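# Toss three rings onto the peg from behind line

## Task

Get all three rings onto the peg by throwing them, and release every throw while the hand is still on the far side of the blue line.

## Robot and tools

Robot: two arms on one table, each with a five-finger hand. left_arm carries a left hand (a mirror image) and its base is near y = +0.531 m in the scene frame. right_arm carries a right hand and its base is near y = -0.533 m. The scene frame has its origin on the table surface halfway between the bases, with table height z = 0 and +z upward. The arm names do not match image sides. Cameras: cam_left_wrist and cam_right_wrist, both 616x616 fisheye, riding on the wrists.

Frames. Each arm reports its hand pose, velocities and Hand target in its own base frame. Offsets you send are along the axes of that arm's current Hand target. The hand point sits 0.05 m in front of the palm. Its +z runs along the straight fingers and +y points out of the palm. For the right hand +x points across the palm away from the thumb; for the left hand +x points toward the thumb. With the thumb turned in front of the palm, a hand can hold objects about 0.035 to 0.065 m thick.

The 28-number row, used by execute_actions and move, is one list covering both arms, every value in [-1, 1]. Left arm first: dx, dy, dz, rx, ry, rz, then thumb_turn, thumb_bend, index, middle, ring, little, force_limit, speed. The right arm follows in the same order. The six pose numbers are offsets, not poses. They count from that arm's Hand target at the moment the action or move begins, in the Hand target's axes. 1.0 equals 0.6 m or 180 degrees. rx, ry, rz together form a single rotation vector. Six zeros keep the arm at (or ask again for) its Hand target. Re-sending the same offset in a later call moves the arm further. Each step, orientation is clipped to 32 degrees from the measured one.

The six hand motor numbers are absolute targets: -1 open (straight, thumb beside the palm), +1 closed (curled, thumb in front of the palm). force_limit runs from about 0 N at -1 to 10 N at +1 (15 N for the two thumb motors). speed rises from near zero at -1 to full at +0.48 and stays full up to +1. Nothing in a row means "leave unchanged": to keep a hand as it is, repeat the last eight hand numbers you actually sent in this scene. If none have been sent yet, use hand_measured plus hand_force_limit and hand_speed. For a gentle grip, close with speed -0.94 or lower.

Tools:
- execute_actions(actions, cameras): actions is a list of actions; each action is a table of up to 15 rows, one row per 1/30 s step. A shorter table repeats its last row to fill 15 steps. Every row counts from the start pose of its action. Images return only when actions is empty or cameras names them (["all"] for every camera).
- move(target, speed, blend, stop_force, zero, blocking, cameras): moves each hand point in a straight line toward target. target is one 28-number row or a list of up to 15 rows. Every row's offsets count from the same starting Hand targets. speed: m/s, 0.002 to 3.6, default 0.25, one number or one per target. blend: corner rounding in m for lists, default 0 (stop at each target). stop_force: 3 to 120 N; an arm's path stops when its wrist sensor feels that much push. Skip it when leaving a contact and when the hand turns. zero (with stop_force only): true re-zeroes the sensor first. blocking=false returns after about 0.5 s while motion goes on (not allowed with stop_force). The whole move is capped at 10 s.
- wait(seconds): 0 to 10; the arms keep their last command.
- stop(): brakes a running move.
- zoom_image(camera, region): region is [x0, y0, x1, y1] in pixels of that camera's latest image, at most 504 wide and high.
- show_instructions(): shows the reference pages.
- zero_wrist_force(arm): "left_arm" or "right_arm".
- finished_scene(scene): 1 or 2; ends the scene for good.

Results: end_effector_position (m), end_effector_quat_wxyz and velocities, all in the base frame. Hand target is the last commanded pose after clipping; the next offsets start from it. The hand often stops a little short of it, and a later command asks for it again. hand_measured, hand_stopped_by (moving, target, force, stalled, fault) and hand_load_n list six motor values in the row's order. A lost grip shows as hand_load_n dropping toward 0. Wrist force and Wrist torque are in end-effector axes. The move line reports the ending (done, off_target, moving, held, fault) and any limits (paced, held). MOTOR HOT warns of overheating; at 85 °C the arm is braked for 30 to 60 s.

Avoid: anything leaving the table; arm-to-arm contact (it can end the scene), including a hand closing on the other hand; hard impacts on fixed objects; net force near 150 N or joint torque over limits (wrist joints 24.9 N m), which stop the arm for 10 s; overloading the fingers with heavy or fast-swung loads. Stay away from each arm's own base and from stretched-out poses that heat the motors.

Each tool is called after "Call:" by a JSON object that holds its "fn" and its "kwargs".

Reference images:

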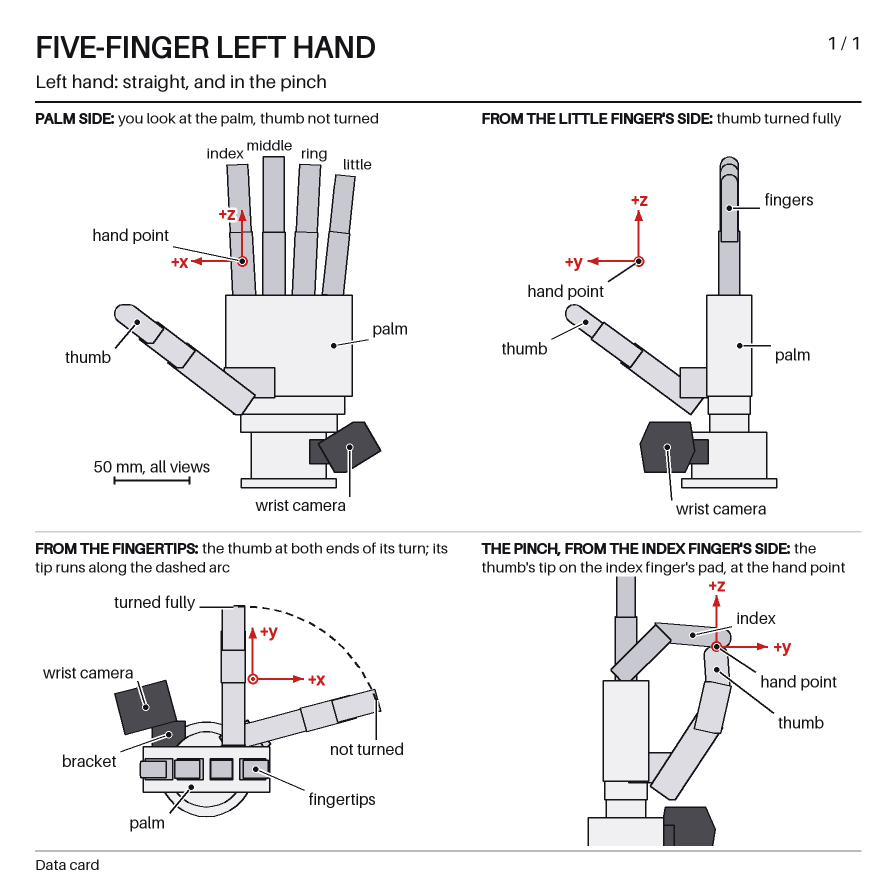

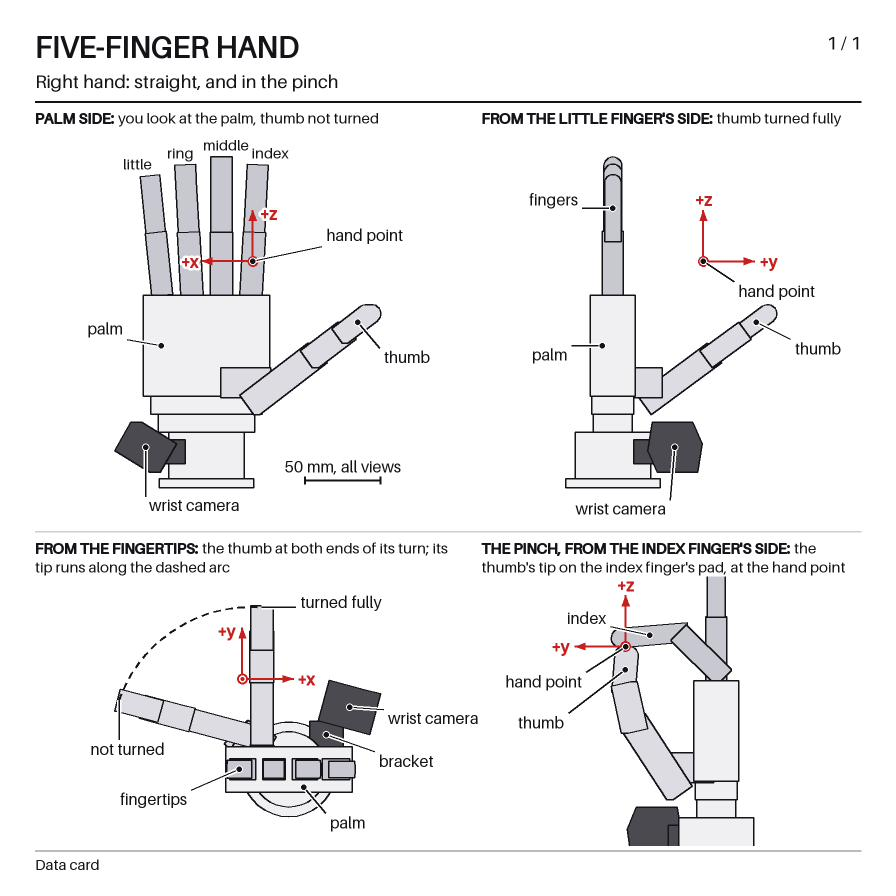

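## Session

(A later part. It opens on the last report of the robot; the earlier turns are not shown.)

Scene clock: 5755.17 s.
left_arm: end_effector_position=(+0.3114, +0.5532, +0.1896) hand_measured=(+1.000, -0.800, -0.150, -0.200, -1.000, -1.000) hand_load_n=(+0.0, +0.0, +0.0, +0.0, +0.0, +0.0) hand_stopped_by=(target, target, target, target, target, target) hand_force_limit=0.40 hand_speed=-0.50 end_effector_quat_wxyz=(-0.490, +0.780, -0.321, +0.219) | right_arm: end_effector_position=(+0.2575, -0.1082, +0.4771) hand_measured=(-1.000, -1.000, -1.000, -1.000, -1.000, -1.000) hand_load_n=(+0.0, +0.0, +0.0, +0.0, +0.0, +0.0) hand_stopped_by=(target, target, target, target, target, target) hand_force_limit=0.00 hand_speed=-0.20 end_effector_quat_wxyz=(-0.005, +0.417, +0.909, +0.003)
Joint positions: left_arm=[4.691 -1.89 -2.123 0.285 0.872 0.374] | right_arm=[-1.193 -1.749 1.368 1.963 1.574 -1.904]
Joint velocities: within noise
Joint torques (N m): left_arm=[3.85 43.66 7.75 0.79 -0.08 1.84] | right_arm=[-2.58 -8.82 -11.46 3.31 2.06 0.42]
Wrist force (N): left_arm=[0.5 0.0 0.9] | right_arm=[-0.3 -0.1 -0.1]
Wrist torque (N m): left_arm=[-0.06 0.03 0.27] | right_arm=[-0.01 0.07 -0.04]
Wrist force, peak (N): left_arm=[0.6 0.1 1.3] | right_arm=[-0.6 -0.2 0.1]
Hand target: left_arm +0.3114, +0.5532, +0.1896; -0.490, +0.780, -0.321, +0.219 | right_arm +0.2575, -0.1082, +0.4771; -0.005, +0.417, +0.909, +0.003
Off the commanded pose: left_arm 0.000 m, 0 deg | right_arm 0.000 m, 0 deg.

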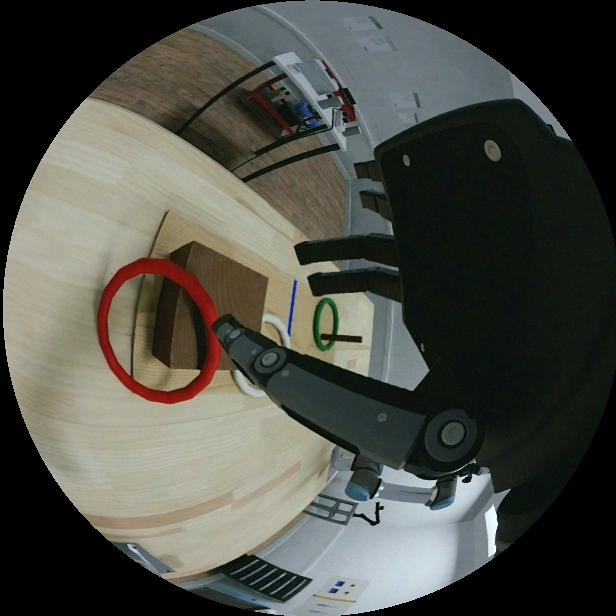

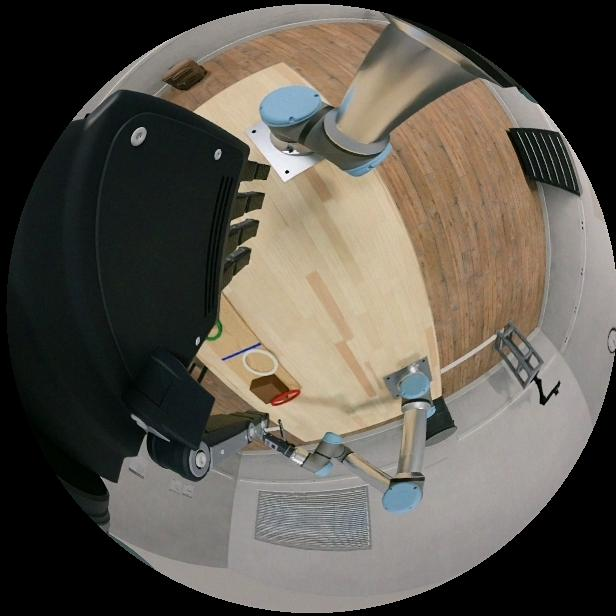

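Call:
{"fn": "move", "kwargs": {"target": [-0.0027,0.0976,0.0452,0,0,0,1,-0.8,-0.15,-0.2,-1,-1,0.4,-0.5,0,0,0,0,0,0,-1,-1,-1,-1,-1,-1,0,-0.2], "speed": 0.08, "stop_force": 3, "cameras": ["cam_left_wrist"]}}

Call:
{"fn": "zoom_image", "kwargs": {"camera": "cam_left_wrist", "region": [100, 200, 400, 450]}}

Scene clock: 5782.37 s.
left_arm: end_effector_position=(+0.3113, +0.5529, +0.1250) hand_measured=(+1.000, -0.800, -0.150, -0.200, -1.000, -1.000) hand_load_n=(+0.0, +0.0, +0.0, +0.0, -0.5, +0.0) hand_stopped_by=(target, target, target, target, target, target) hand_force_limit=0.40 hand_speed=-0.50 end_effector_quat_wxyz=(-0.490, +0.780, -0.321, +0.219) | right_arm: end_effector_position=(+0.2575, -0.1082, +0.4771) hand_measured=(-1.000, -1.000, -1.000, -1.000, -1.000, -1.000) hand_load_n=(+0.0, +0.0, +0.0, +0.0, +0.0, +0.0) hand_stopped_by=(target, target, target, target, target, target) hand_force_limit=0.00 hand_speed=-0.20 end_effector_quat_wxyz=(-0.005, +0.417, +0.909, +0.003)
Joint positions: left_arm=[4.691 -2.037 -2.157 0.466 0.872 0.374] | right_arm=[-1.193 -1.749 1.368 1.963 1.574 -1.904]
Joint torques (N m): left_arm=[2.2 42.99 20.03 3.4 -1.62 -2.13] | right_arm=[-2.55 -8.35 -11.22 3.35 2.17 0.43]
Wrist force (N): left_arm=[0.5 0.0 1.0] | right_arm=[0.0 0.0 0.1]
Wrist torque (N m): left_arm=[-0.06 0.05 0.20] | right_arm=[0.00 0.02 -0.02]
Wrist force, peak (N): left_arm=[0.6 1.0 1.3] | right_arm=[-0.1 -0.3 -0.5]
Hand target: left_arm +0.3113, +0.5529, +0.1250; -0.490, +0.780, -0.321, +0.219 | right_arm +0.2575, -0.1082, +0.4771; -0.005, +0.417, +0.909, +0.003
Off the commanded pose: left_arm 0.000 m, 0 deg | right_arm 0.000 m, 0 deg.
move: done
Images, in order (width x height): cam_left_wrist 616x616.

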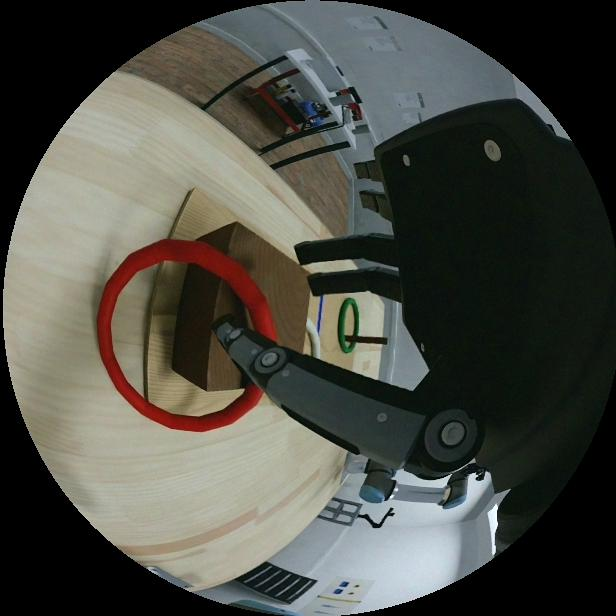

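Scaled by 1.680 from the camera's 616x616 image, which has a finer 880x880 frame.

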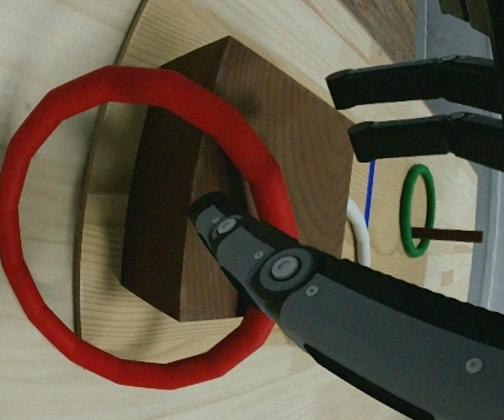

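Call:
{"fn": "move", "kwargs": {"target": [-0.0011,0.0416,0.0193,0,0,0,1,-0.8,-0.15,-0.2,-1,-1,0.4,-0.5,0,0,0,0,0,0,-1,-1,-1,-1,-1,-1,0,-0.2], "speed": 0.04, "stop_force": 3, "cameras": ["cam_left_wrist"]}}

Call:
{"fn": "zoom_image", "kwargs": {"camera": "cam_left_wrist", "region": [100, 200, 400, 450]}}

Scene clock: 5795.27 s.
left_arm: end_effector_position=(+0.3113, +0.5528, +0.0975) hand_measured=(+1.000, -0.800, -0.150, -0.200, -1.000, -1.000) hand_load_n=(+0.0, +0.0, +0.0, +0.0, +0.0, +0.0) hand_stopped_by=(target, target, target, target, target, target) hand_force_limit=0.40 hand_speed=-0.50 end_effector_quat_wxyz=(-0.490, +0.780, -0.321, +0.219) | right_arm: end_effector_position=(+0.2575, -0.1082, +0.4771) hand_measured=(-1.000, -1.000, -1.000, -1.000, -1.000, -1.000) hand_load_n=(+0.0, +0.0, +0.0, +0.0, +0.0, +0.0) hand_stopped_by=(target, target, target, target, target, target) hand_force_limit=0.00 hand_speed=-0.20 end_effector_quat_wxyz=(-0.005, +0.417, +0.909, +0.003)
Joint positions: left_arm=[4.691 -2.106 -2.162 0.541 0.872 0.374] | right_arm=[-1.193 -1.749 1.368 1.963 1.574 -1.904]
Joint torques (N m): left_arm=[-4.24 48.17 18.46 0.19 0.32 -2.07] | right_arm=[-2.59 -8.42 -11.35 3.32 2.16 0.45]
Wrist force (N): left_arm=[0.5 0.0 1.0] | right_arm=[-0.2 0.0 0.1]
Wrist torque (N m): left_arm=[-0.07 0.05 0.20] | right_arm=[0.00 0.05 -0.04]
Wrist force, peak (N): left_arm=[0.8 -0.3 1.2] | right_arm=[0.2 -0.5 0.1]
Hand target: left_arm +0.3113, +0.5528, +0.0975; -0.490, +0.780, -0.321, +0.219 | right_arm +0.2575, -0.1082, +0.4771; -0.005, +0.417, +0.909, +0.003
Off the commanded pose: left_arm 0.000 m, 0 deg | right_arm 0.000 m, 0 deg.
move: done
Images, in order (width x height): cam_left_wrist 616x616.

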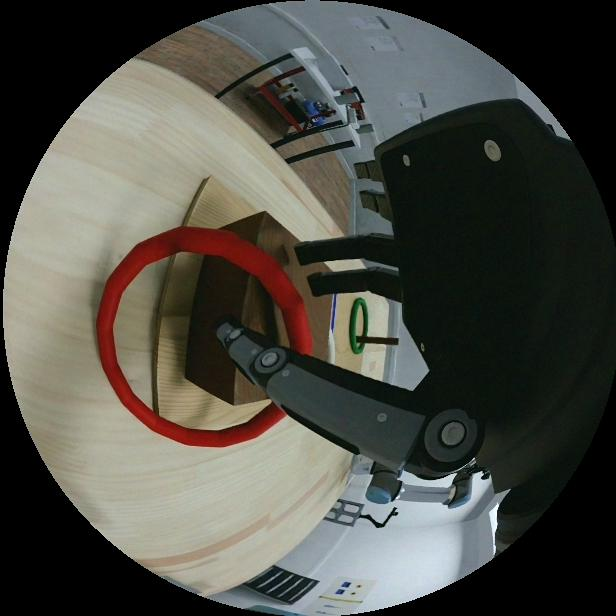

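Scaled by 1.680 from the camera's 616x616 image, which has a finer 880x880 frame.

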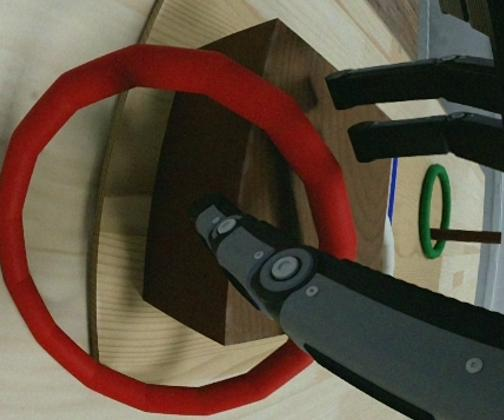

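Call:
{"fn": "move", "kwargs": {"target": [[0,0,0,0,0,0,1,-0.3,-0.15,-0.2,-1,-1,0.4,-0.8,0,0,0,0,0,0,-1,-1,-1,-1,-1,-1,0,-0.2],[0,0,0,0,0,0,1,-0.3,0.4,0.4,-1,-1,0.4,-0.9,0,0,0,0,0,0,-1,-1,-1,-1,-1,-1,0,-0.2]], "cameras": ["cam_left_wrist"]}}

Call:
{"fn": "zoom_image", "kwargs": {"camera": "cam_left_wrist", "region": [100, 200, 400, 450]}}

Scene clock: 5813.53 s.
left_arm: end_effector_position=(+0.3113, +0.5528, +0.0975) hand_measured=(+1.000, -0.302, +0.396, +0.208, -1.000, -1.000) hand_load_n=(-0.5, +5.0, +8.5, +2.5, +0.0, +0.0) hand_stopped_by=(target, target, force, force, target, target) hand_force_limit=0.40 hand_speed=-0.90 end_effector_quat_wxyz=(-0.490, +0.780, -0.321, +0.219) | right_arm: end_effector_position=(+0.2575, -0.1082, +0.4771) hand_measured=(-1.000, -1.000, -1.000, -1.000, -1.000, -1.000) hand_load_n=(+0.5, +0.0, +0.0, +0.0, +0.0, +0.0) hand_stopped_by=(target, target, target, target, target, target) hand_force_limit=0.00 hand_speed=-0.20 end_effector_quat_wxyz=(-0.005, +0.417, +0.909, +0.003)
Joint positions: left_arm=[4.691 -2.106 -2.162 0.541 0.872 0.374] | right_arm=[-1.193 -1.749 1.368 1.963 1.574 -1.904]
Joint torques (N m): left_arm=[-4.43 42.12 14.56 1.43 -1.48 -1.96] | right_arm=[-2.68 -8.28 -11.71 3.27 2.18 0.4]
Wrist force (N): left_arm=[0.0 -2.9 -0.9] | right_arm=[-0.1 -0.3 0.0]
Wrist torque (N m): left_arm=[-0.17 0.02 0.27] | right_arm=[-0.04 0.04 -0.04]
Wrist force, peak (N): left_arm=[0.3 -4.4 -0.8] | right_arm=[-0.2 -0.5 0.0]
Hand target: left_arm +0.3113, +0.5528, +0.0975; -0.490, +0.780, -0.321, +0.219 | right_arm +0.2575, -0.1082, +0.4771; -0.005, +0.417, +0.909, +0.003
Off the commanded pose: left_arm 0.000 m, 0 deg | right_arm 0.000 m, 0 deg.
move: done
Images, in order (width x height): cam_left_wrist 616x616.

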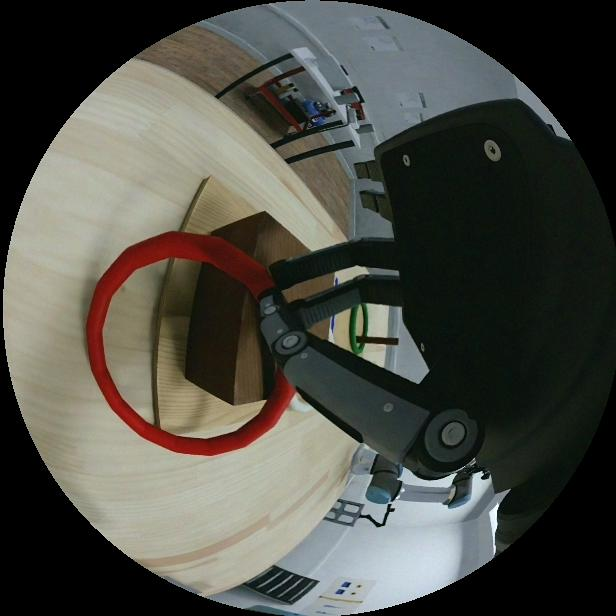

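Scaled by 1.680 from the camera's 616x616 image, which has a finer 880x880 frame.

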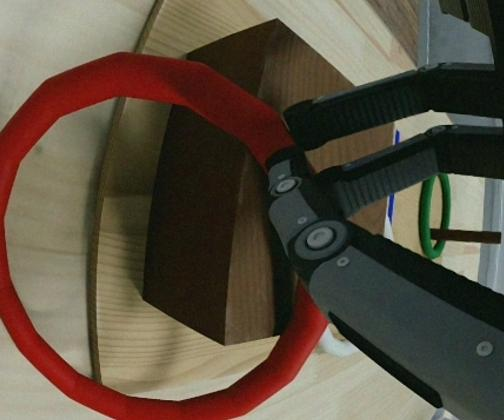

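Call:
{"fn": "move", "kwargs": {"target": [0.0013,-0.0454,-0.0210,0,0,0,1,-0.3,0.4,0.4,-1,-1,0.4,-0.9,0,0,0,0,0,0,-1,-1,-1,-1,-1,-1,0,-0.2], "speed": 0.05, "cameras": ["cam_left_wrist"]}}

Call:
{"fn": "zoom_image", "kwargs": {"camera": "cam_left_wrist", "region": [50, 200, 400, 500]}}

Scene clock: 5825.83 s.
left_arm: end_effector_position=(+0.3114, +0.5530, +0.1276) hand_measured=(+1.000, -0.302, +0.396, +0.208, -1.000, -1.000) hand_load_n=(-0.5, +5.0, +9.0, +0.0, +0.0, +0.0) hand_stopped_by=(target, target, force, force, target, target) hand_force_limit=0.40 hand_speed=-0.90 end_effector_quat_wxyz=(-0.490, +0.780, -0.321, +0.219) | right_arm: end_effector_position=(+0.2575, -0.1082, +0.4771) hand_measured=(-1.000, -1.000, -1.000, -1.000, -1.000, -1.000) hand_load_n=(+0.0, +0.0, +0.0, +0.0, +0.5, +0.0) hand_stopped_by=(target, target, target, target, target, target) hand_force_limit=0.00 hand_speed=-0.20 end_effector_quat_wxyz=(-0.005, +0.417, +0.909, +0.003)
Joint positions: left_arm=[4.691 -2.031 -2.156 0.459 0.872 0.374] | right_arm=[-1.193 -1.749 1.368 1.963 1.574 -1.904]
Joint torques (N m): left_arm=[-5.6 25.37 10.1 5.03 0.54 1.4] | right_arm=[-2.96 -8.22 -11.39 3.28 2.18 0.48]
Wrist force (N): left_arm=[0.7 0.0 1.2] | right_arm=[0.0 -0.1 0.3]
Wrist torque (N m): left_arm=[-0.08 0.03 0.26] | right_arm=[-0.03 0.02 -0.02]
Wrist force, peak (N): left_arm=[-0.2 -3.3 -0.9] | right_arm=[-0.4 -0.3 -0.1]
Hand target: left_arm +0.3114, +0.5529, +0.1275; -0.490, +0.780, -0.321, +0.219 | right_arm +0.2575, -0.1082, +0.4771; -0.005, +0.417, +0.909, +0.003
Off the commanded pose: left_arm 0.000 m, 0 deg | right_arm 0.000 m, 0 deg.
move: done
Images, in order (width x height): cam_left_wrist 616x616.

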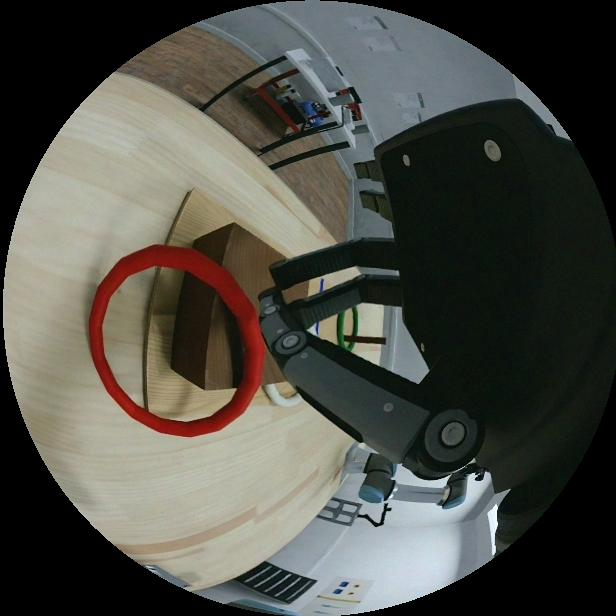

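Scaled by 1.440 from the camera's 616x616 image, which has a finer 880x880 frame.

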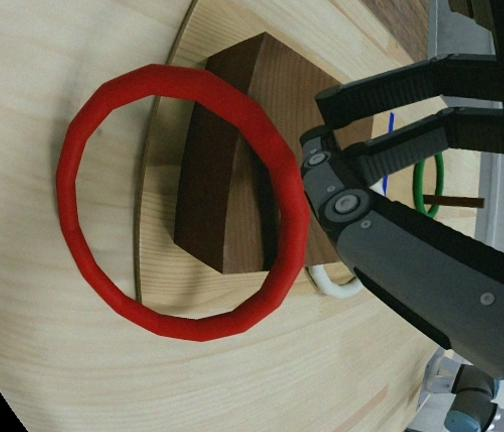

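Call:
{"fn": "move", "kwargs": {"target": [[0.0025,-0.0907,-0.042,0,0,0,1,-0.8,-0.15,-0.2,-1,-1,0.4,-0.5,0,0,0,0,0,0,-1,-1,-1,-1,-1,-1,0,-0.2],[-0.1367,-0.0460,-0.1962,-0.25,0,0,1,-0.8,-0.15,-0.2,-1,-1,0.4,-0.5,0,0,0,0,0,0,-1,-1,-1,-1,-1,-1,0,-0.2]], "speed": 0.25, "blend": 0.03, "cameras": ["cam_left_wrist"]}}

Call:
{"fn": "zoom_image", "kwargs": {"camera": "cam_left_wrist", "region": [150, 150, 450, 450]}}

Scene clock: 5941.33 s.
left_arm: end_effector_position=(+0.1848, +0.5469, +0.2000) hand_measured=(+1.000, -0.800, -0.150, -0.200, -1.000, -1.000) hand_load_n=(+0.0, +0.0, +0.0, +0.0, +0.0, +0.0) hand_stopped_by=(target, target, target, target, target, target) hand_force_limit=0.40 hand_speed=-0.50 end_effector_quat_wxyz=(-0.155, +0.908, -0.381, +0.080) | right_arm: end_effector_position=(+0.2575, -0.1082, +0.4771) hand_measured=(-1.000, -1.000, -1.000, -1.000, -1.000, -1.000) hand_load_n=(+0.0, +0.0, +0.0, +0.0, +0.0, -0.5) hand_stopped_by=(target, target, target, target, target, target) hand_force_limit=0.00 hand_speed=-0.20 end_effector_quat_wxyz=(-0.005, +0.417, +0.909, +0.003)
Joint positions: left_arm=[4.704 -1.793 -1.728 -0.959 1.307 0.755] | right_arm=[-1.193 -1.749 1.368 1.963 1.574 -1.904]
Joint torques (N m): left_arm=[3.16 46.27 22.69 1.5 0.74 -2.03] | right_arm=[-2.88 -7.94 -11.97 3.33 2.19 0.43]
Wrist force (N): left_arm=[0.9 -0.4 0.3] | right_arm=[-0.1 -0.1 0.1]
Wrist torque (N m): left_arm=[-0.09 -0.11 0.16] | right_arm=[-0.02 0.03 -0.03]
Wrist force, peak (N): left_arm=[0.7 2.6 1.7] | right_arm=[-0.3 -0.5 0.2]
Hand target: left_arm +0.1847, +0.5469, +0.2001; -0.154, +0.908, -0.381, +0.080 | right_arm +0.2575, -0.1082, +0.4771; -0.005, +0.417, +0.909, +0.003
Off the commanded pose: left_arm 0.000 m, 0 deg | right_arm 0.000 m, 0 deg.
move: done
Images, in order (width x height): cam_left_wrist 616x616.

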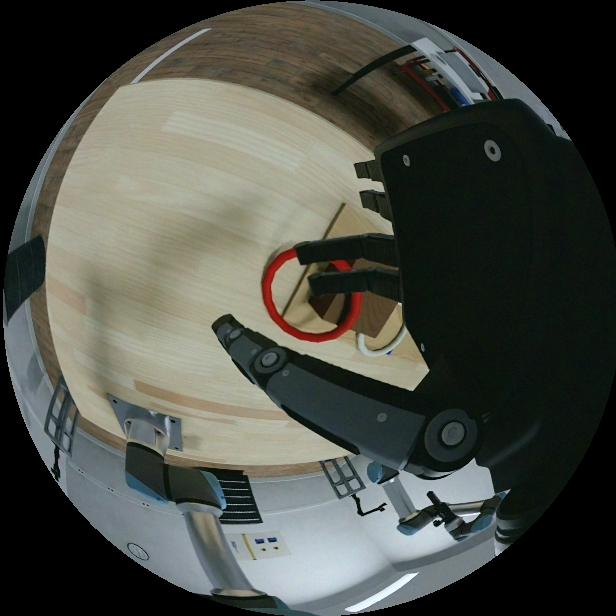

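Scaled by 1.680 from the camera's 616x616 image, which has a finer 880x880 frame.

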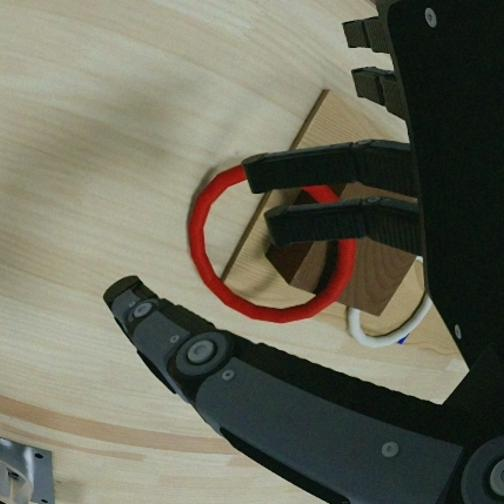

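Call:
{"fn": "move", "kwargs": {"target": [0.0312,-0.117,0.0078,0,0,0,1,-0.8,-0.15,-0.2,-1,-1,0.4,-0.5,0,0,0,0,0,0,-1,-1,-1,-1,-1,-1,0,-0.2], "speed": 0.25, "cameras": ["cam_left_wrist"]}}

Call:
{"fn": "zoom_image", "kwargs": {"camera": "cam_left_wrist", "region": [120, 170, 420, 420]}}

Scene clock: 5951.07 s.
left_arm: end_effector_position=(+0.2458, +0.5809, +0.2201) hand_measured=(+1.000, -0.800, -0.150, -0.200, -1.000, -1.000) hand_load_n=(+0.0, +0.0, +0.0, +0.0, +0.0, +0.0) hand_stopped_by=(target, target, target, target, target, target) hand_force_limit=0.40 hand_speed=-0.50 end_effector_quat_wxyz=(-0.154, +0.908, -0.381, +0.080) | right_arm: end_effector_position=(+0.2575, -0.1082, +0.4771) hand_measured=(-1.000, -1.000, -1.000, -1.000, -1.000, -1.000) hand_load_n=(+0.0, +0.0, +0.0, +0.0, +0.0, +0.0) hand_stopped_by=(target, target, target, target, target, target) hand_force_limit=0.00 hand_speed=-0.20 end_effector_quat_wxyz=(-0.005, +0.417, +0.909, +0.003)
Joint positions: left_arm=[4.603 -1.894 -1.548 -1.013 1.332 0.653] | right_arm=[-1.193 -1.749 1.368 1.963 1.574 -1.904]
Joint torques (N m): left_arm=[-3.25 44.62 28.31 5.37 -1.79 1.23] | right_arm=[-2.55 -8.28 -11.45 3.27 2.11 0.46]
Wrist force (N): left_arm=[1.0 -0.2 0.2] | right_arm=[-0.2 -0.2 0.1]
Wrist torque (N m): left_arm=[-0.06 -0.14 0.07] | right_arm=[-0.03 0.05 -0.04]
Wrist force, peak (N): left_arm=[1.4 -2.2 0.3] | right_arm=[-0.5 -0.2 0.3]
Hand target: left_arm +0.2458, +0.5810, +0.2202; -0.154, +0.908, -0.381, +0.080 | right_arm +0.2575, -0.1082, +0.4771; -0.005, +0.417, +0.909, +0.003
Off the commanded pose: left_arm 0.000 m, 0 deg | right_arm 0.000 m, 0 deg.
move: done
Images, in order (width x height): cam_left_wrist 616x616.

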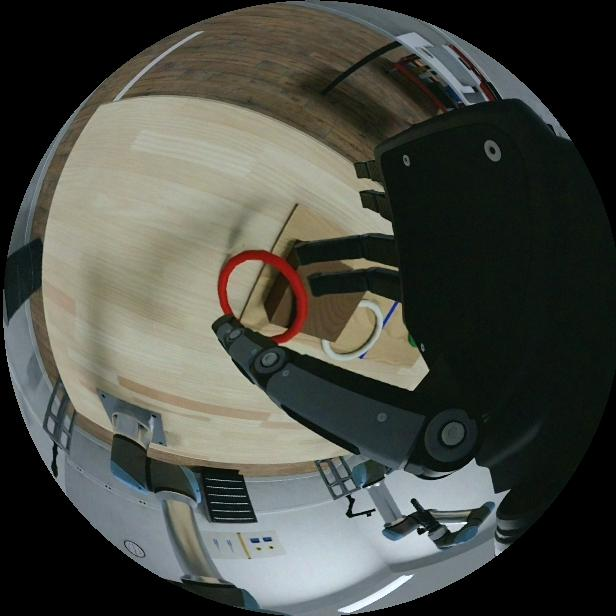

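Scaled by 1.680 from the camera's 616x616 image, which has a finer 880x880 frame.

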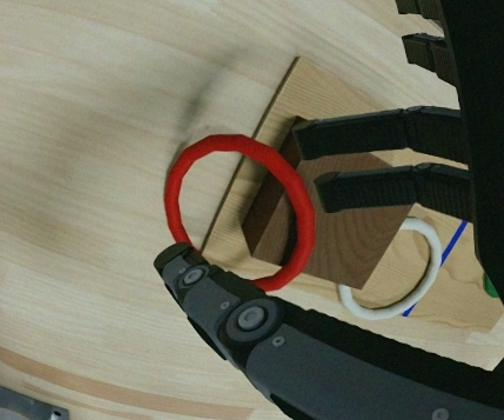

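Call:
{"fn": "zoom_image", "kwargs": {"camera": "cam_left_wrist", "region": [205, 240, 325, 360]}}

Scaled by 4.200 from the camera's 616x616 image, which has a finer 880x880 frame.

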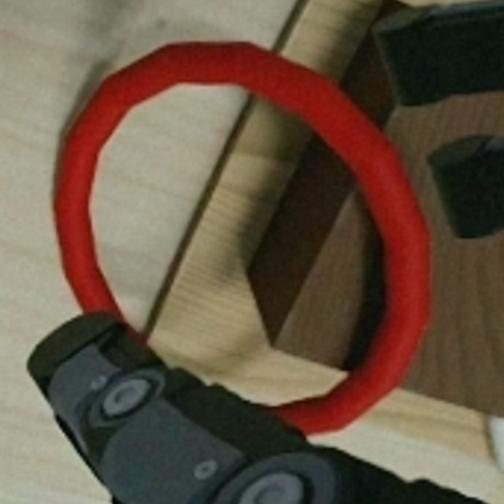

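Call:
{"fn": "move", "kwargs": {"target": [[0.1222,0.0028,0.0542,0.2466,0.0695,0.0755,1,-0.8,-0.15,-0.2,-1,-1,0.4,-0.5,0,0,0,0,0,0,-1,-1,-1,-1,-1,-1,0,-0.2],[0.1208,0.0402,0.1558,0.2466,0.0695,0.0755,1,-0.8,-0.15,-0.2,-1,-1,0.4,-0.5,0,0,0,0,0,0,-1,-1,-1,-1,-1,-1,0,-0.2]], "speed": [0.3,0.1], "cameras": ["cam_left_wrist"]}}

Call:
{"fn": "zoom_image", "kwargs": {"camera": "cam_left_wrist", "region": [50, 200, 400, 500]}}

Scene clock: 6092.60 s.
left_arm: end_effector_position=(+0.3048, +0.5336, +0.1260) hand_measured=(+1.000, -0.800, -0.150, -0.200, -1.000, -1.000) hand_load_n=(+0.0, +0.0, +0.0, +0.0, +0.0, +0.0) hand_stopped_by=(target, target, target, target, target, target) hand_force_limit=0.40 hand_speed=-0.50 end_effector_quat_wxyz=(-0.451, +0.719, -0.439, +0.294) | right_arm: end_effector_position=(+0.2575, -0.1082, +0.4771) hand_measured=(-1.000, -1.000, -1.000, -1.000, -1.000, -1.000) hand_load_n=(+0.0, +0.0, +0.0, +0.0, +0.0, +0.0) hand_stopped_by=(target, target, target, target, target, target) hand_force_limit=0.00 hand_speed=-0.20 end_effector_quat_wxyz=(-0.005, +0.417, +0.909, +0.003)
Joint positions: left_arm=[4.766 -2.001 -2.13 0.109 0.575 0.762] | right_arm=[-1.193 -1.749 1.368 1.963 1.574 -1.904]
Joint torques (N m): left_arm=[-5.66 37.63 20.96 1.66 -0.11 -0.33] | right_arm=[-2.65 -7.59 -11.44 3.23 2.15 0.52]
Wrist force (N): left_arm=[0.8 -0.1 1.0] | right_arm=[0.0 -0.4 -0.1]
Wrist torque (N m): left_arm=[-0.08 0.01 0.31] | right_arm=[-0.04 0.03 -0.03]
Wrist force, peak (N): left_arm=[0.9 1.3 1.1] | right_arm=[-0.4 -0.2 0.4]
Hand target: left_arm +0.3048, +0.5337, +0.1260; -0.451, +0.719, -0.439, +0.294 | right_arm +0.2575, -0.1082, +0.4771; -0.005, +0.417, +0.909, +0.003
Off the commanded pose: left_arm 0.000 m, 0 deg | right_arm 0.000 m, 0 deg.
move: done
Images, in order (width x height): cam_left_wrist 616x616.

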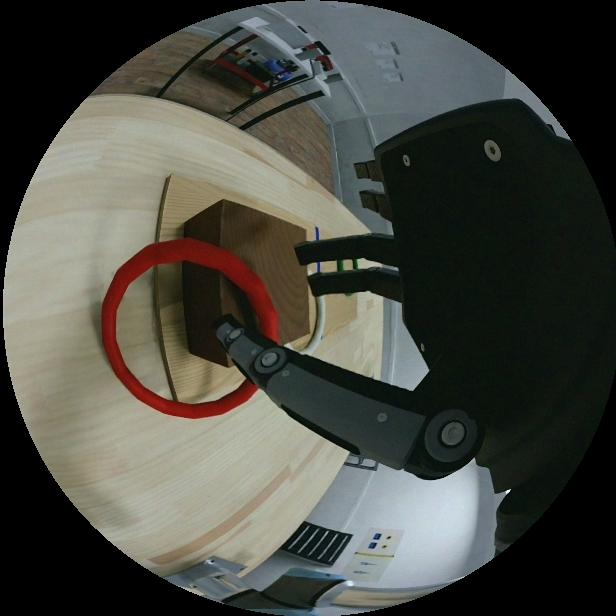

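Scaled by 1.440 from the camera's 616x616 image, which has a finer 880x880 frame.

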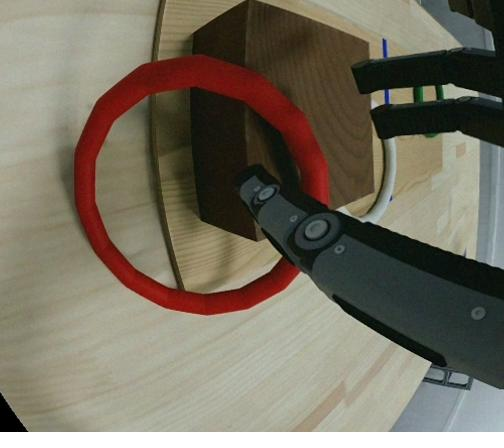

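Call:
{"fn": "move", "kwargs": {"target": [-0.0015,0.0537,0.0249,0,0,0,1,-0.8,-0.15,-0.2,-1,-1,0.4,-0.5,0,0,0,0,0,0,-1,-1,-1,-1,-1,-1,0,-0.2], "speed": 0.03, "stop_force": 3, "cameras": ["cam_left_wrist"]}}

Call:
{"fn": "zoom_image", "kwargs": {"camera": "cam_left_wrist", "region": [50, 200, 400, 500]}}

Scene clock: 6111.77 s.
left_arm: end_effector_position=(+0.3049, +0.5336, +0.0905) hand_measured=(+1.000, -0.800, -0.150, -0.200, -1.000, -1.000) hand_load_n=(+0.0, +0.5, +0.0, +0.0, +0.0, +0.0) hand_stopped_by=(target, target, target, target, target, target) hand_force_limit=0.40 hand_speed=-0.50 end_effector_quat_wxyz=(-0.451, +0.719, -0.439, +0.294) | right_arm: end_effector_position=(+0.2575, -0.1082, +0.4771) hand_measured=(-1.000, -1.000, -1.000, -1.000, -1.000, -1.000) hand_load_n=(+0.0, +0.0, +0.0, +0.0, +0.0, +0.0) hand_stopped_by=(target, target, target, target, target, target) hand_force_limit=0.00 hand_speed=-0.20 end_effector_quat_wxyz=(-0.005, +0.417, +0.909, +0.003)
Joint positions: left_arm=[4.765 -2.086 -2.14 0.205 0.575 0.762] | right_arm=[-1.193 -1.749 1.368 1.963 1.574 -1.904]
Joint torques (N m): left_arm=[-5.8 48.69 18.5 0.38 -0.19 -1.18] | right_arm=[-2.3 -7.59 -11.25 3.28 2.12 0.56]
Wrist force (N): left_arm=[0.7 0.2 0.9] | right_arm=[-0.2 -0.1 0.0]
Wrist torque (N m): left_arm=[-0.03 0.04 0.28] | right_arm=[-0.01 0.05 -0.03]
Wrist force, peak (N): left_arm=[1.1 0.1 1.1] | right_arm=[-0.4 -0.5 -0.1]
Hand target: left_arm +0.3049, +0.5336, +0.0905; -0.451, +0.719, -0.439, +0.294 | right_arm +0.2575, -0.1082, +0.4771; -0.005, +0.417, +0.909, +0.003
Off the commanded pose: left_arm 0.000 m, 0 deg | right_arm 0.000 m, 0 deg.
move: done
Images, in order (width x height): cam_left_wrist 616x616.

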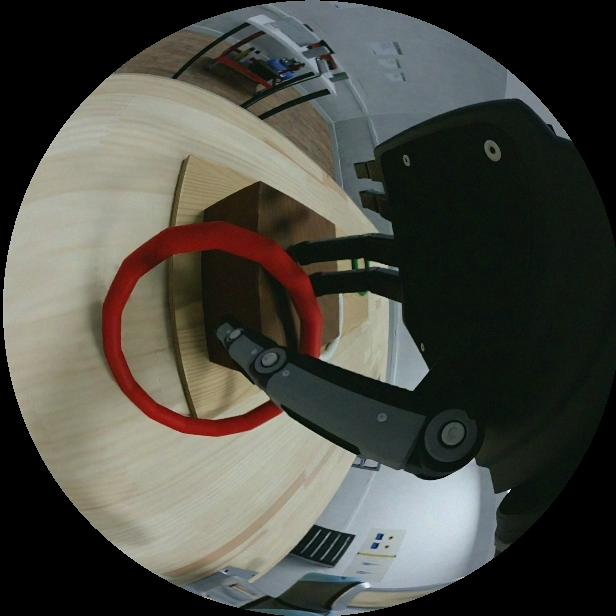

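Scaled by 1.440 from the camera's 616x616 image, which has a finer 880x880 frame.

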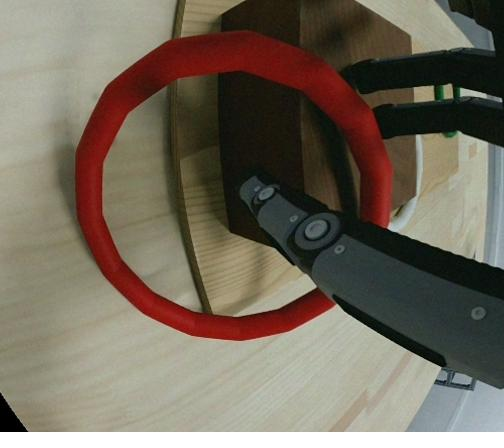

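Call:
{"fn": "move", "kwargs": {"target": [[0,-0.0028,0.006,0,0,0,1,-0.3,-0.15,-0.2,-1,-1,0.4,-0.8,0,0,0,0,0,0,-1,-1,-1,-1,-1,-1,0,-0.2],[0,-0.0028,0.006,0,0,0,1,-0.3,0.4,0.4,-1,-1,0.4,-0.9,0,0,0,0,0,0,-1,-1,-1,-1,-1,-1,0,-0.2]], "speed": 0.05, "cameras": ["cam_left_wrist"]}}

Call:
{"fn": "zoom_image", "kwargs": {"camera": "cam_left_wrist", "region": [50, 200, 400, 500]}}

Scene clock: 6127.03 s.
left_arm: end_effector_position=(+0.3084, +0.5354, +0.0905) hand_measured=(+1.000, -0.302, +0.164, +0.132, -1.000, -1.000) hand_load_n=(-4.0, +4.0, +6.0, +7.0, +0.0, +0.0) hand_stopped_by=(target, target, force, force, target, target) hand_force_limit=0.40 hand_speed=-0.90 end_effector_quat_wxyz=(-0.451, +0.719, -0.439, +0.294) | right_arm: end_effector_position=(+0.2575, -0.1082, +0.4771) hand_measured=(-1.000, -1.000, -1.000, -1.000, -1.000, -1.000) hand_load_n=(+0.0, +0.0, +0.0, +0.0, -0.5, +0.0) hand_stopped_by=(target, target, target, target, target, target) hand_force_limit=0.00 hand_speed=-0.20 end_effector_quat_wxyz=(-0.005, +0.417, +0.909, +0.003)
Joint positions: left_arm=[4.758 -2.092 -2.131 0.211 0.58 0.751] | right_arm=[-1.193 -1.749 1.368 1.963 1.574 -1.904]
Joint torques (N m): left_arm=[3.57 47.9 4.07 1.07 -2.17 2.03] | right_arm=[-2.32 -7.1 -12.07 3.2 2.15 0.5]
Wrist force (N): left_arm=[0.7 -0.9 0.7] | right_arm=[-0.1 -0.1 0.1]
Wrist torque (N m): left_arm=[-0.14 0.01 0.33] | right_arm=[-0.01 0.03 -0.03]
Wrist force, peak (N): left_arm=[1.2 -1.2 0.3] | right_arm=[-0.3 -0.4 0.0]
Hand target: left_arm +0.3084, +0.5354, +0.0905; -0.451, +0.719, -0.439, +0.294 | right_arm +0.2575, -0.1082, +0.4771; -0.005, +0.417, +0.909, +0.003
Off the commanded pose: left_arm 0.000 m, 0 deg | right_arm 0.000 m, 0 deg.
move: done
Images, in order (width x height): cam_left_wrist 616x616.

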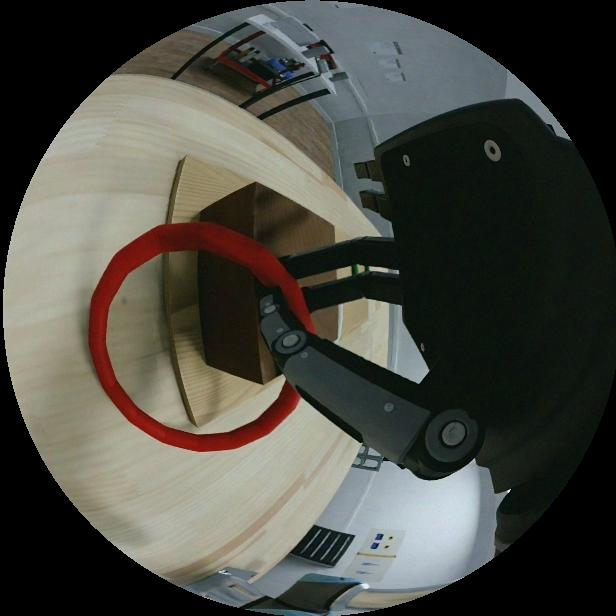

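Scaled by 1.440 from the camera's 616x616 image, which has a finer 880x880 frame.

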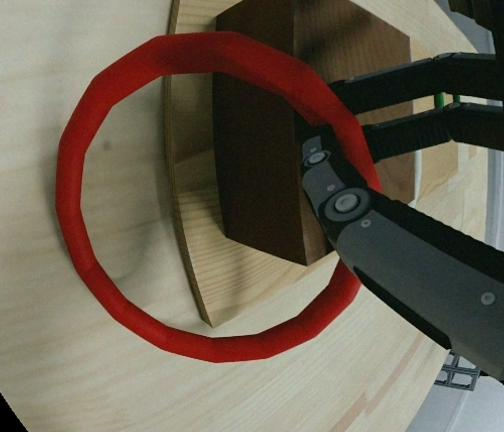

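Call:
{"fn": "move", "kwargs": {"target": [0.0038,-0.1361,-0.0631,0,0,0,1,-0.3,0.4,0.4,-1,-1,0.4,-0.9,0,0,0,0,0,0,-1,-1,-1,-1,-1,-1,0,-0.2], "speed": 0.06, "cameras": ["cam_left_wrist"]}}

Call:
{"fn": "zoom_image", "kwargs": {"camera": "cam_left_wrist", "region": [0, 150, 400, 550]}}

Scene clock: 6135.07 s.
left_arm: end_effector_position=(+0.3082, +0.5355, +0.1807) hand_measured=(+1.000, -0.302, +0.164, +0.132, -1.000, -1.000) hand_load_n=(-2.0, +9.0, +3.5, +5.0, +0.0, +0.0) hand_stopped_by=(target, target, force, force, target, target) hand_force_limit=0.40 hand_speed=-0.90 end_effector_quat_wxyz=(-0.452, +0.719, -0.439, +0.294) | right_arm: end_effector_position=(+0.2575, -0.1082, +0.4771) hand_measured=(-1.000, -1.000, -1.000, -1.000, -1.000, -1.000) hand_load_n=(+0.0, +0.0, +0.0, +0.0, +0.0, +0.0) hand_stopped_by=(target, target, target, target, target, target) hand_force_limit=0.00 hand_speed=-0.20 end_effector_quat_wxyz=(-0.005, +0.417, +0.909, +0.003)
Joint positions: left_arm=[4.758 -1.889 -2.089 -0.034 0.58 0.752] | right_arm=[-1.193 -1.749 1.368 1.963 1.574 -1.904]
Joint torques (N m): left_arm=[5.37 23.72 7.59 5.18 -2.17 1.93] | right_arm=[-2.45 -7.23 -11.67 3.27 2.13 0.46]
Wrist force (N): left_arm=[0.9 0.8 1.2] | right_arm=[-0.1 -0.2 -0.1]
Wrist torque (N m): left_arm=[0.01 -0.02 0.17] | right_arm=[-0.03 0.04 -0.03]
Wrist force, peak (N): left_arm=[1.1 0.9 1.4] | right_arm=[-0.2 -0.5 0.2]
Hand target: left_arm +0.3082, +0.5355, +0.1806; -0.451, +0.719, -0.439, +0.294 | right_arm +0.2575, -0.1082, +0.4771; -0.005, +0.417, +0.909, +0.003
Off the commanded pose: left_arm 0.000 m, 0 deg | right_arm 0.000 m, 0 deg.
move: done
Images, in order (width x height): cam_left_wrist 616x616.

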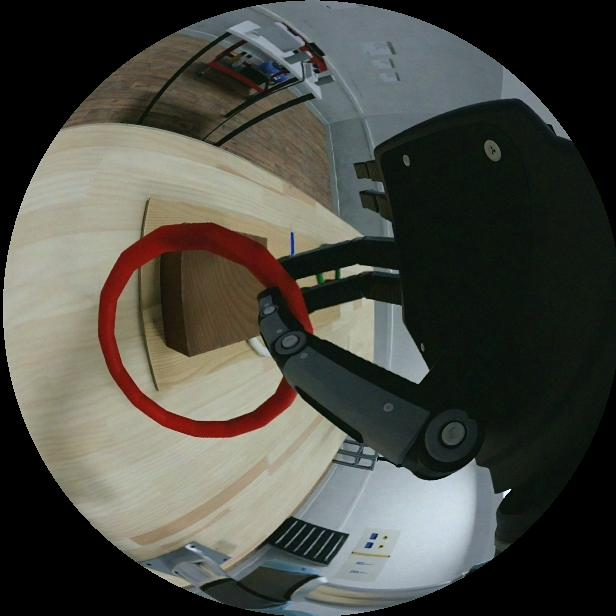

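Scaled by 1.260 from the camera's 616x616 image, which has a finer 880x880 frame.

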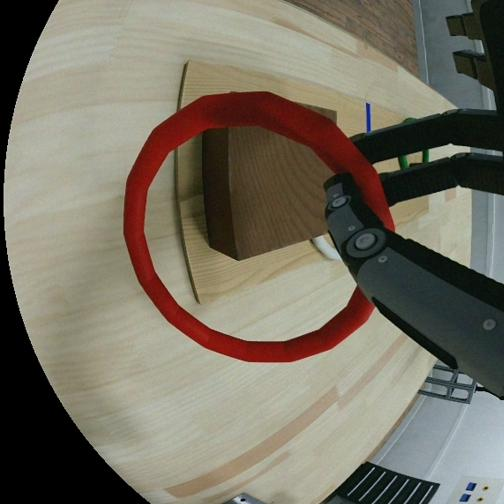

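Call:
{"fn": "wait", "kwargs": {"seconds": 0, "cameras": ["cam_right_wrist"]}}

Call:
{"fn": "zoom_image", "kwargs": {"camera": "cam_right_wrist", "region": [220, 340, 320, 440]}}

Scene clock: 6172.93 s.
left_arm: end_effector_position=(+0.3082, +0.5355, +0.1806) hand_measured=(+1.000, -0.302, +0.164, +0.132, -1.000, -1.000) hand_load_n=(-2.0, +8.5, +3.5, +5.0, +0.0, +0.0) hand_stopped_by=(target, target, force, force, target, target) hand_force_limit=0.40 hand_speed=-0.90 end_effector_quat_wxyz=(-0.451, +0.719, -0.439, +0.294) | right_arm: end_effector_position=(+0.2575, -0.1082, +0.4771) hand_measured=(-1.000, -1.000, -1.000, -1.000, -1.000, -1.000) hand_load_n=(+0.0, -0.5, +0.0, +0.0, +0.0, +0.0) hand_stopped_by=(target, target, target, target, target, target) hand_force_limit=0.00 hand_speed=-0.20 end_effector_quat_wxyz=(-0.005, +0.417, +0.909, +0.003)
Joint positions: left_arm=[4.758 -1.889 -2.089 -0.034 0.58 0.752] | right_arm=[-1.193 -1.749 1.368 1.963 1.574 -1.904]
Joint torques (N m): left_arm=[-2.84 24.06 8.1 1.55 -0.12 -1.65] | right_arm=[-2.55 -7.59 -11.85 3.24 2.1 0.48]
Wrist force (N): left_arm=[0.9 0.9 1.3] | right_arm=[-0.1 -0.1 0.0]
Wrist torque (N m): left_arm=[0.01 -0.01 0.17] | right_arm=[-0.02 0.03 -0.03]
Wrist force, peak (N): left_arm=[1.1 1.1 1.4] | right_arm=[-0.4 -0.3 0.2]
Hand target: left_arm +0.3082, +0.5355, +0.1806; -0.451, +0.719, -0.439, +0.294 | right_arm +0.2575, -0.1082, +0.4771; -0.005, +0.417, +0.909, +0.003
Off the commanded pose: left_arm 0.000 m, 0 deg | right_arm 0.000 m, 0 deg.
Images, in order (width x height): cam_right_wrist 616x616.

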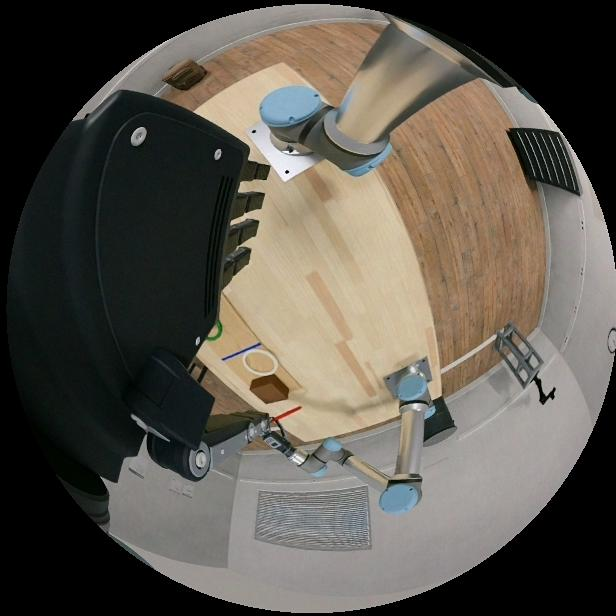

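Scaled by 5.040 from the camera's 616x616 image, which has a finer 880x880 frame.

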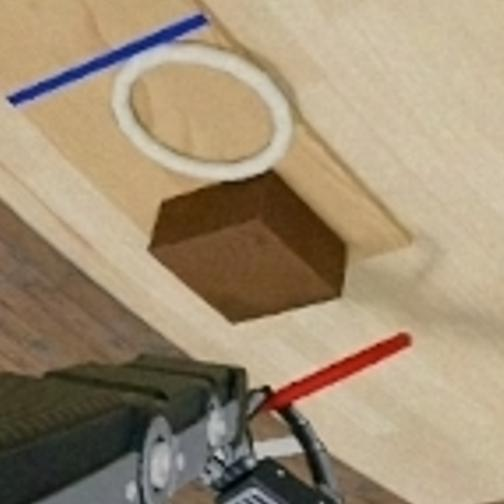

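Call:
{"fn": "move", "kwargs": {"target": [0.0365,-0.0747,0.1233,-0.2228,-0.0335,0.0588,1,-0.3,0.4,0.4,-1,-1,0.4,-0.9,0,0,0,0,0,0,-1,-1,-1,-1,-1,-1,0,-0.2], "speed": 0.2, "cameras": ["all"]}}

Call:
{"fn": "zoom_image", "kwargs": {"camera": "cam_right_wrist", "region": [210, 330, 310, 430]}}

Scene clock: 6216.63 s.
left_arm: end_effector_position=(+0.3949, +0.5540, +0.1907) hand_measured=(+1.000, -0.304, +0.164, +0.132, -1.000, -1.000) hand_load_n=(-1.5, +9.5, +4.0, +4.5, +0.0, +0.0) hand_stopped_by=(target, target, force, force, target, target) hand_force_limit=0.40 hand_speed=-0.90 end_effector_quat_wxyz=(-0.225, +0.802, -0.552, +0.047) | right_arm: end_effector_position=(+0.2575, -0.1082, +0.4771) hand_measured=(-1.000, -1.000, -1.000, -1.000, -1.000, -1.000) hand_load_n=(+0.0, +0.0, +0.0, +0.0, +0.0, +0.0) hand_stopped_by=(target, target, target, target, target, target) hand_force_limit=0.00 hand_speed=-0.20 end_effector_quat_wxyz=(-0.005, +0.417, +0.909, +0.003)
Joint positions: left_arm=[4.33 -1.967 -1.57 -0.749 1.385 0.783] | right_arm=[-1.193 -1.749 1.368 1.963 1.574 -1.904]
Joint torques (N m): left_arm=[-3.62 52.44 26.89 3.02 0.99 2.27] | right_arm=[-2.35 -6.86 -11.39 3.23 2.13 0.54]
Wrist force (N): left_arm=[1.3 0.0 0.6] | right_arm=[-0.2 0.0 0.1]
Wrist torque (N m): left_arm=[0.01 -0.15 0.29] | right_arm=[-0.01 0.04 -0.04]
Wrist force, peak (N): left_arm=[0.8 1.9 1.0] | right_arm=[-0.2 -0.6 -0.1]
Hand target: left_arm +0.3949, +0.5541, +0.1908; -0.225, +0.802, -0.552, +0.047 | right_arm +0.2575, -0.1082, +0.4771; -0.005, +0.417, +0.909, +0.003
Off the commanded pose: left_arm 0.000 m, 0 deg | right_arm 0.000 m, 0 deg.
move: done

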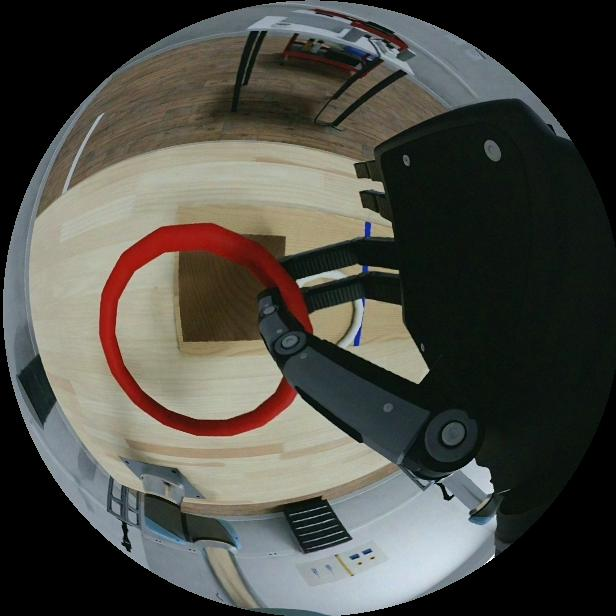

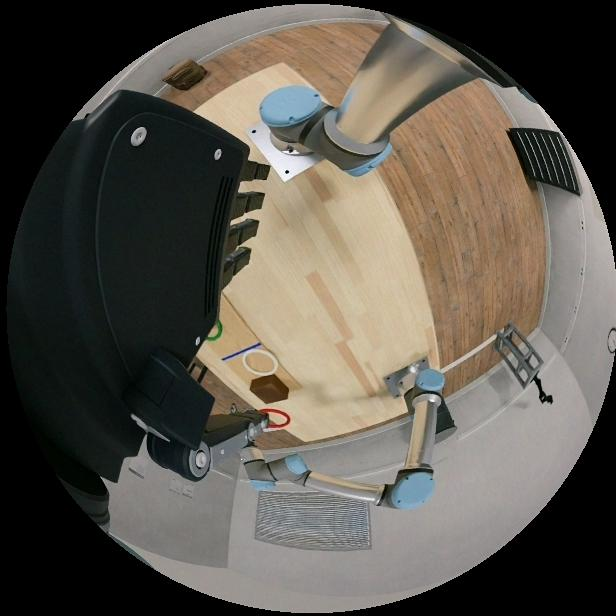

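Scaled by 5.040 from the camera's 616x616 image, which has a finer 880x880 frame.

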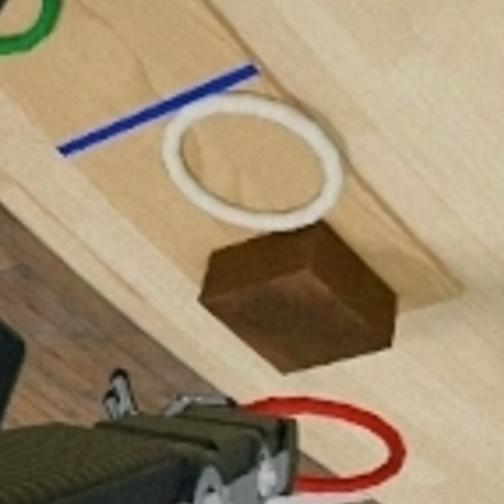

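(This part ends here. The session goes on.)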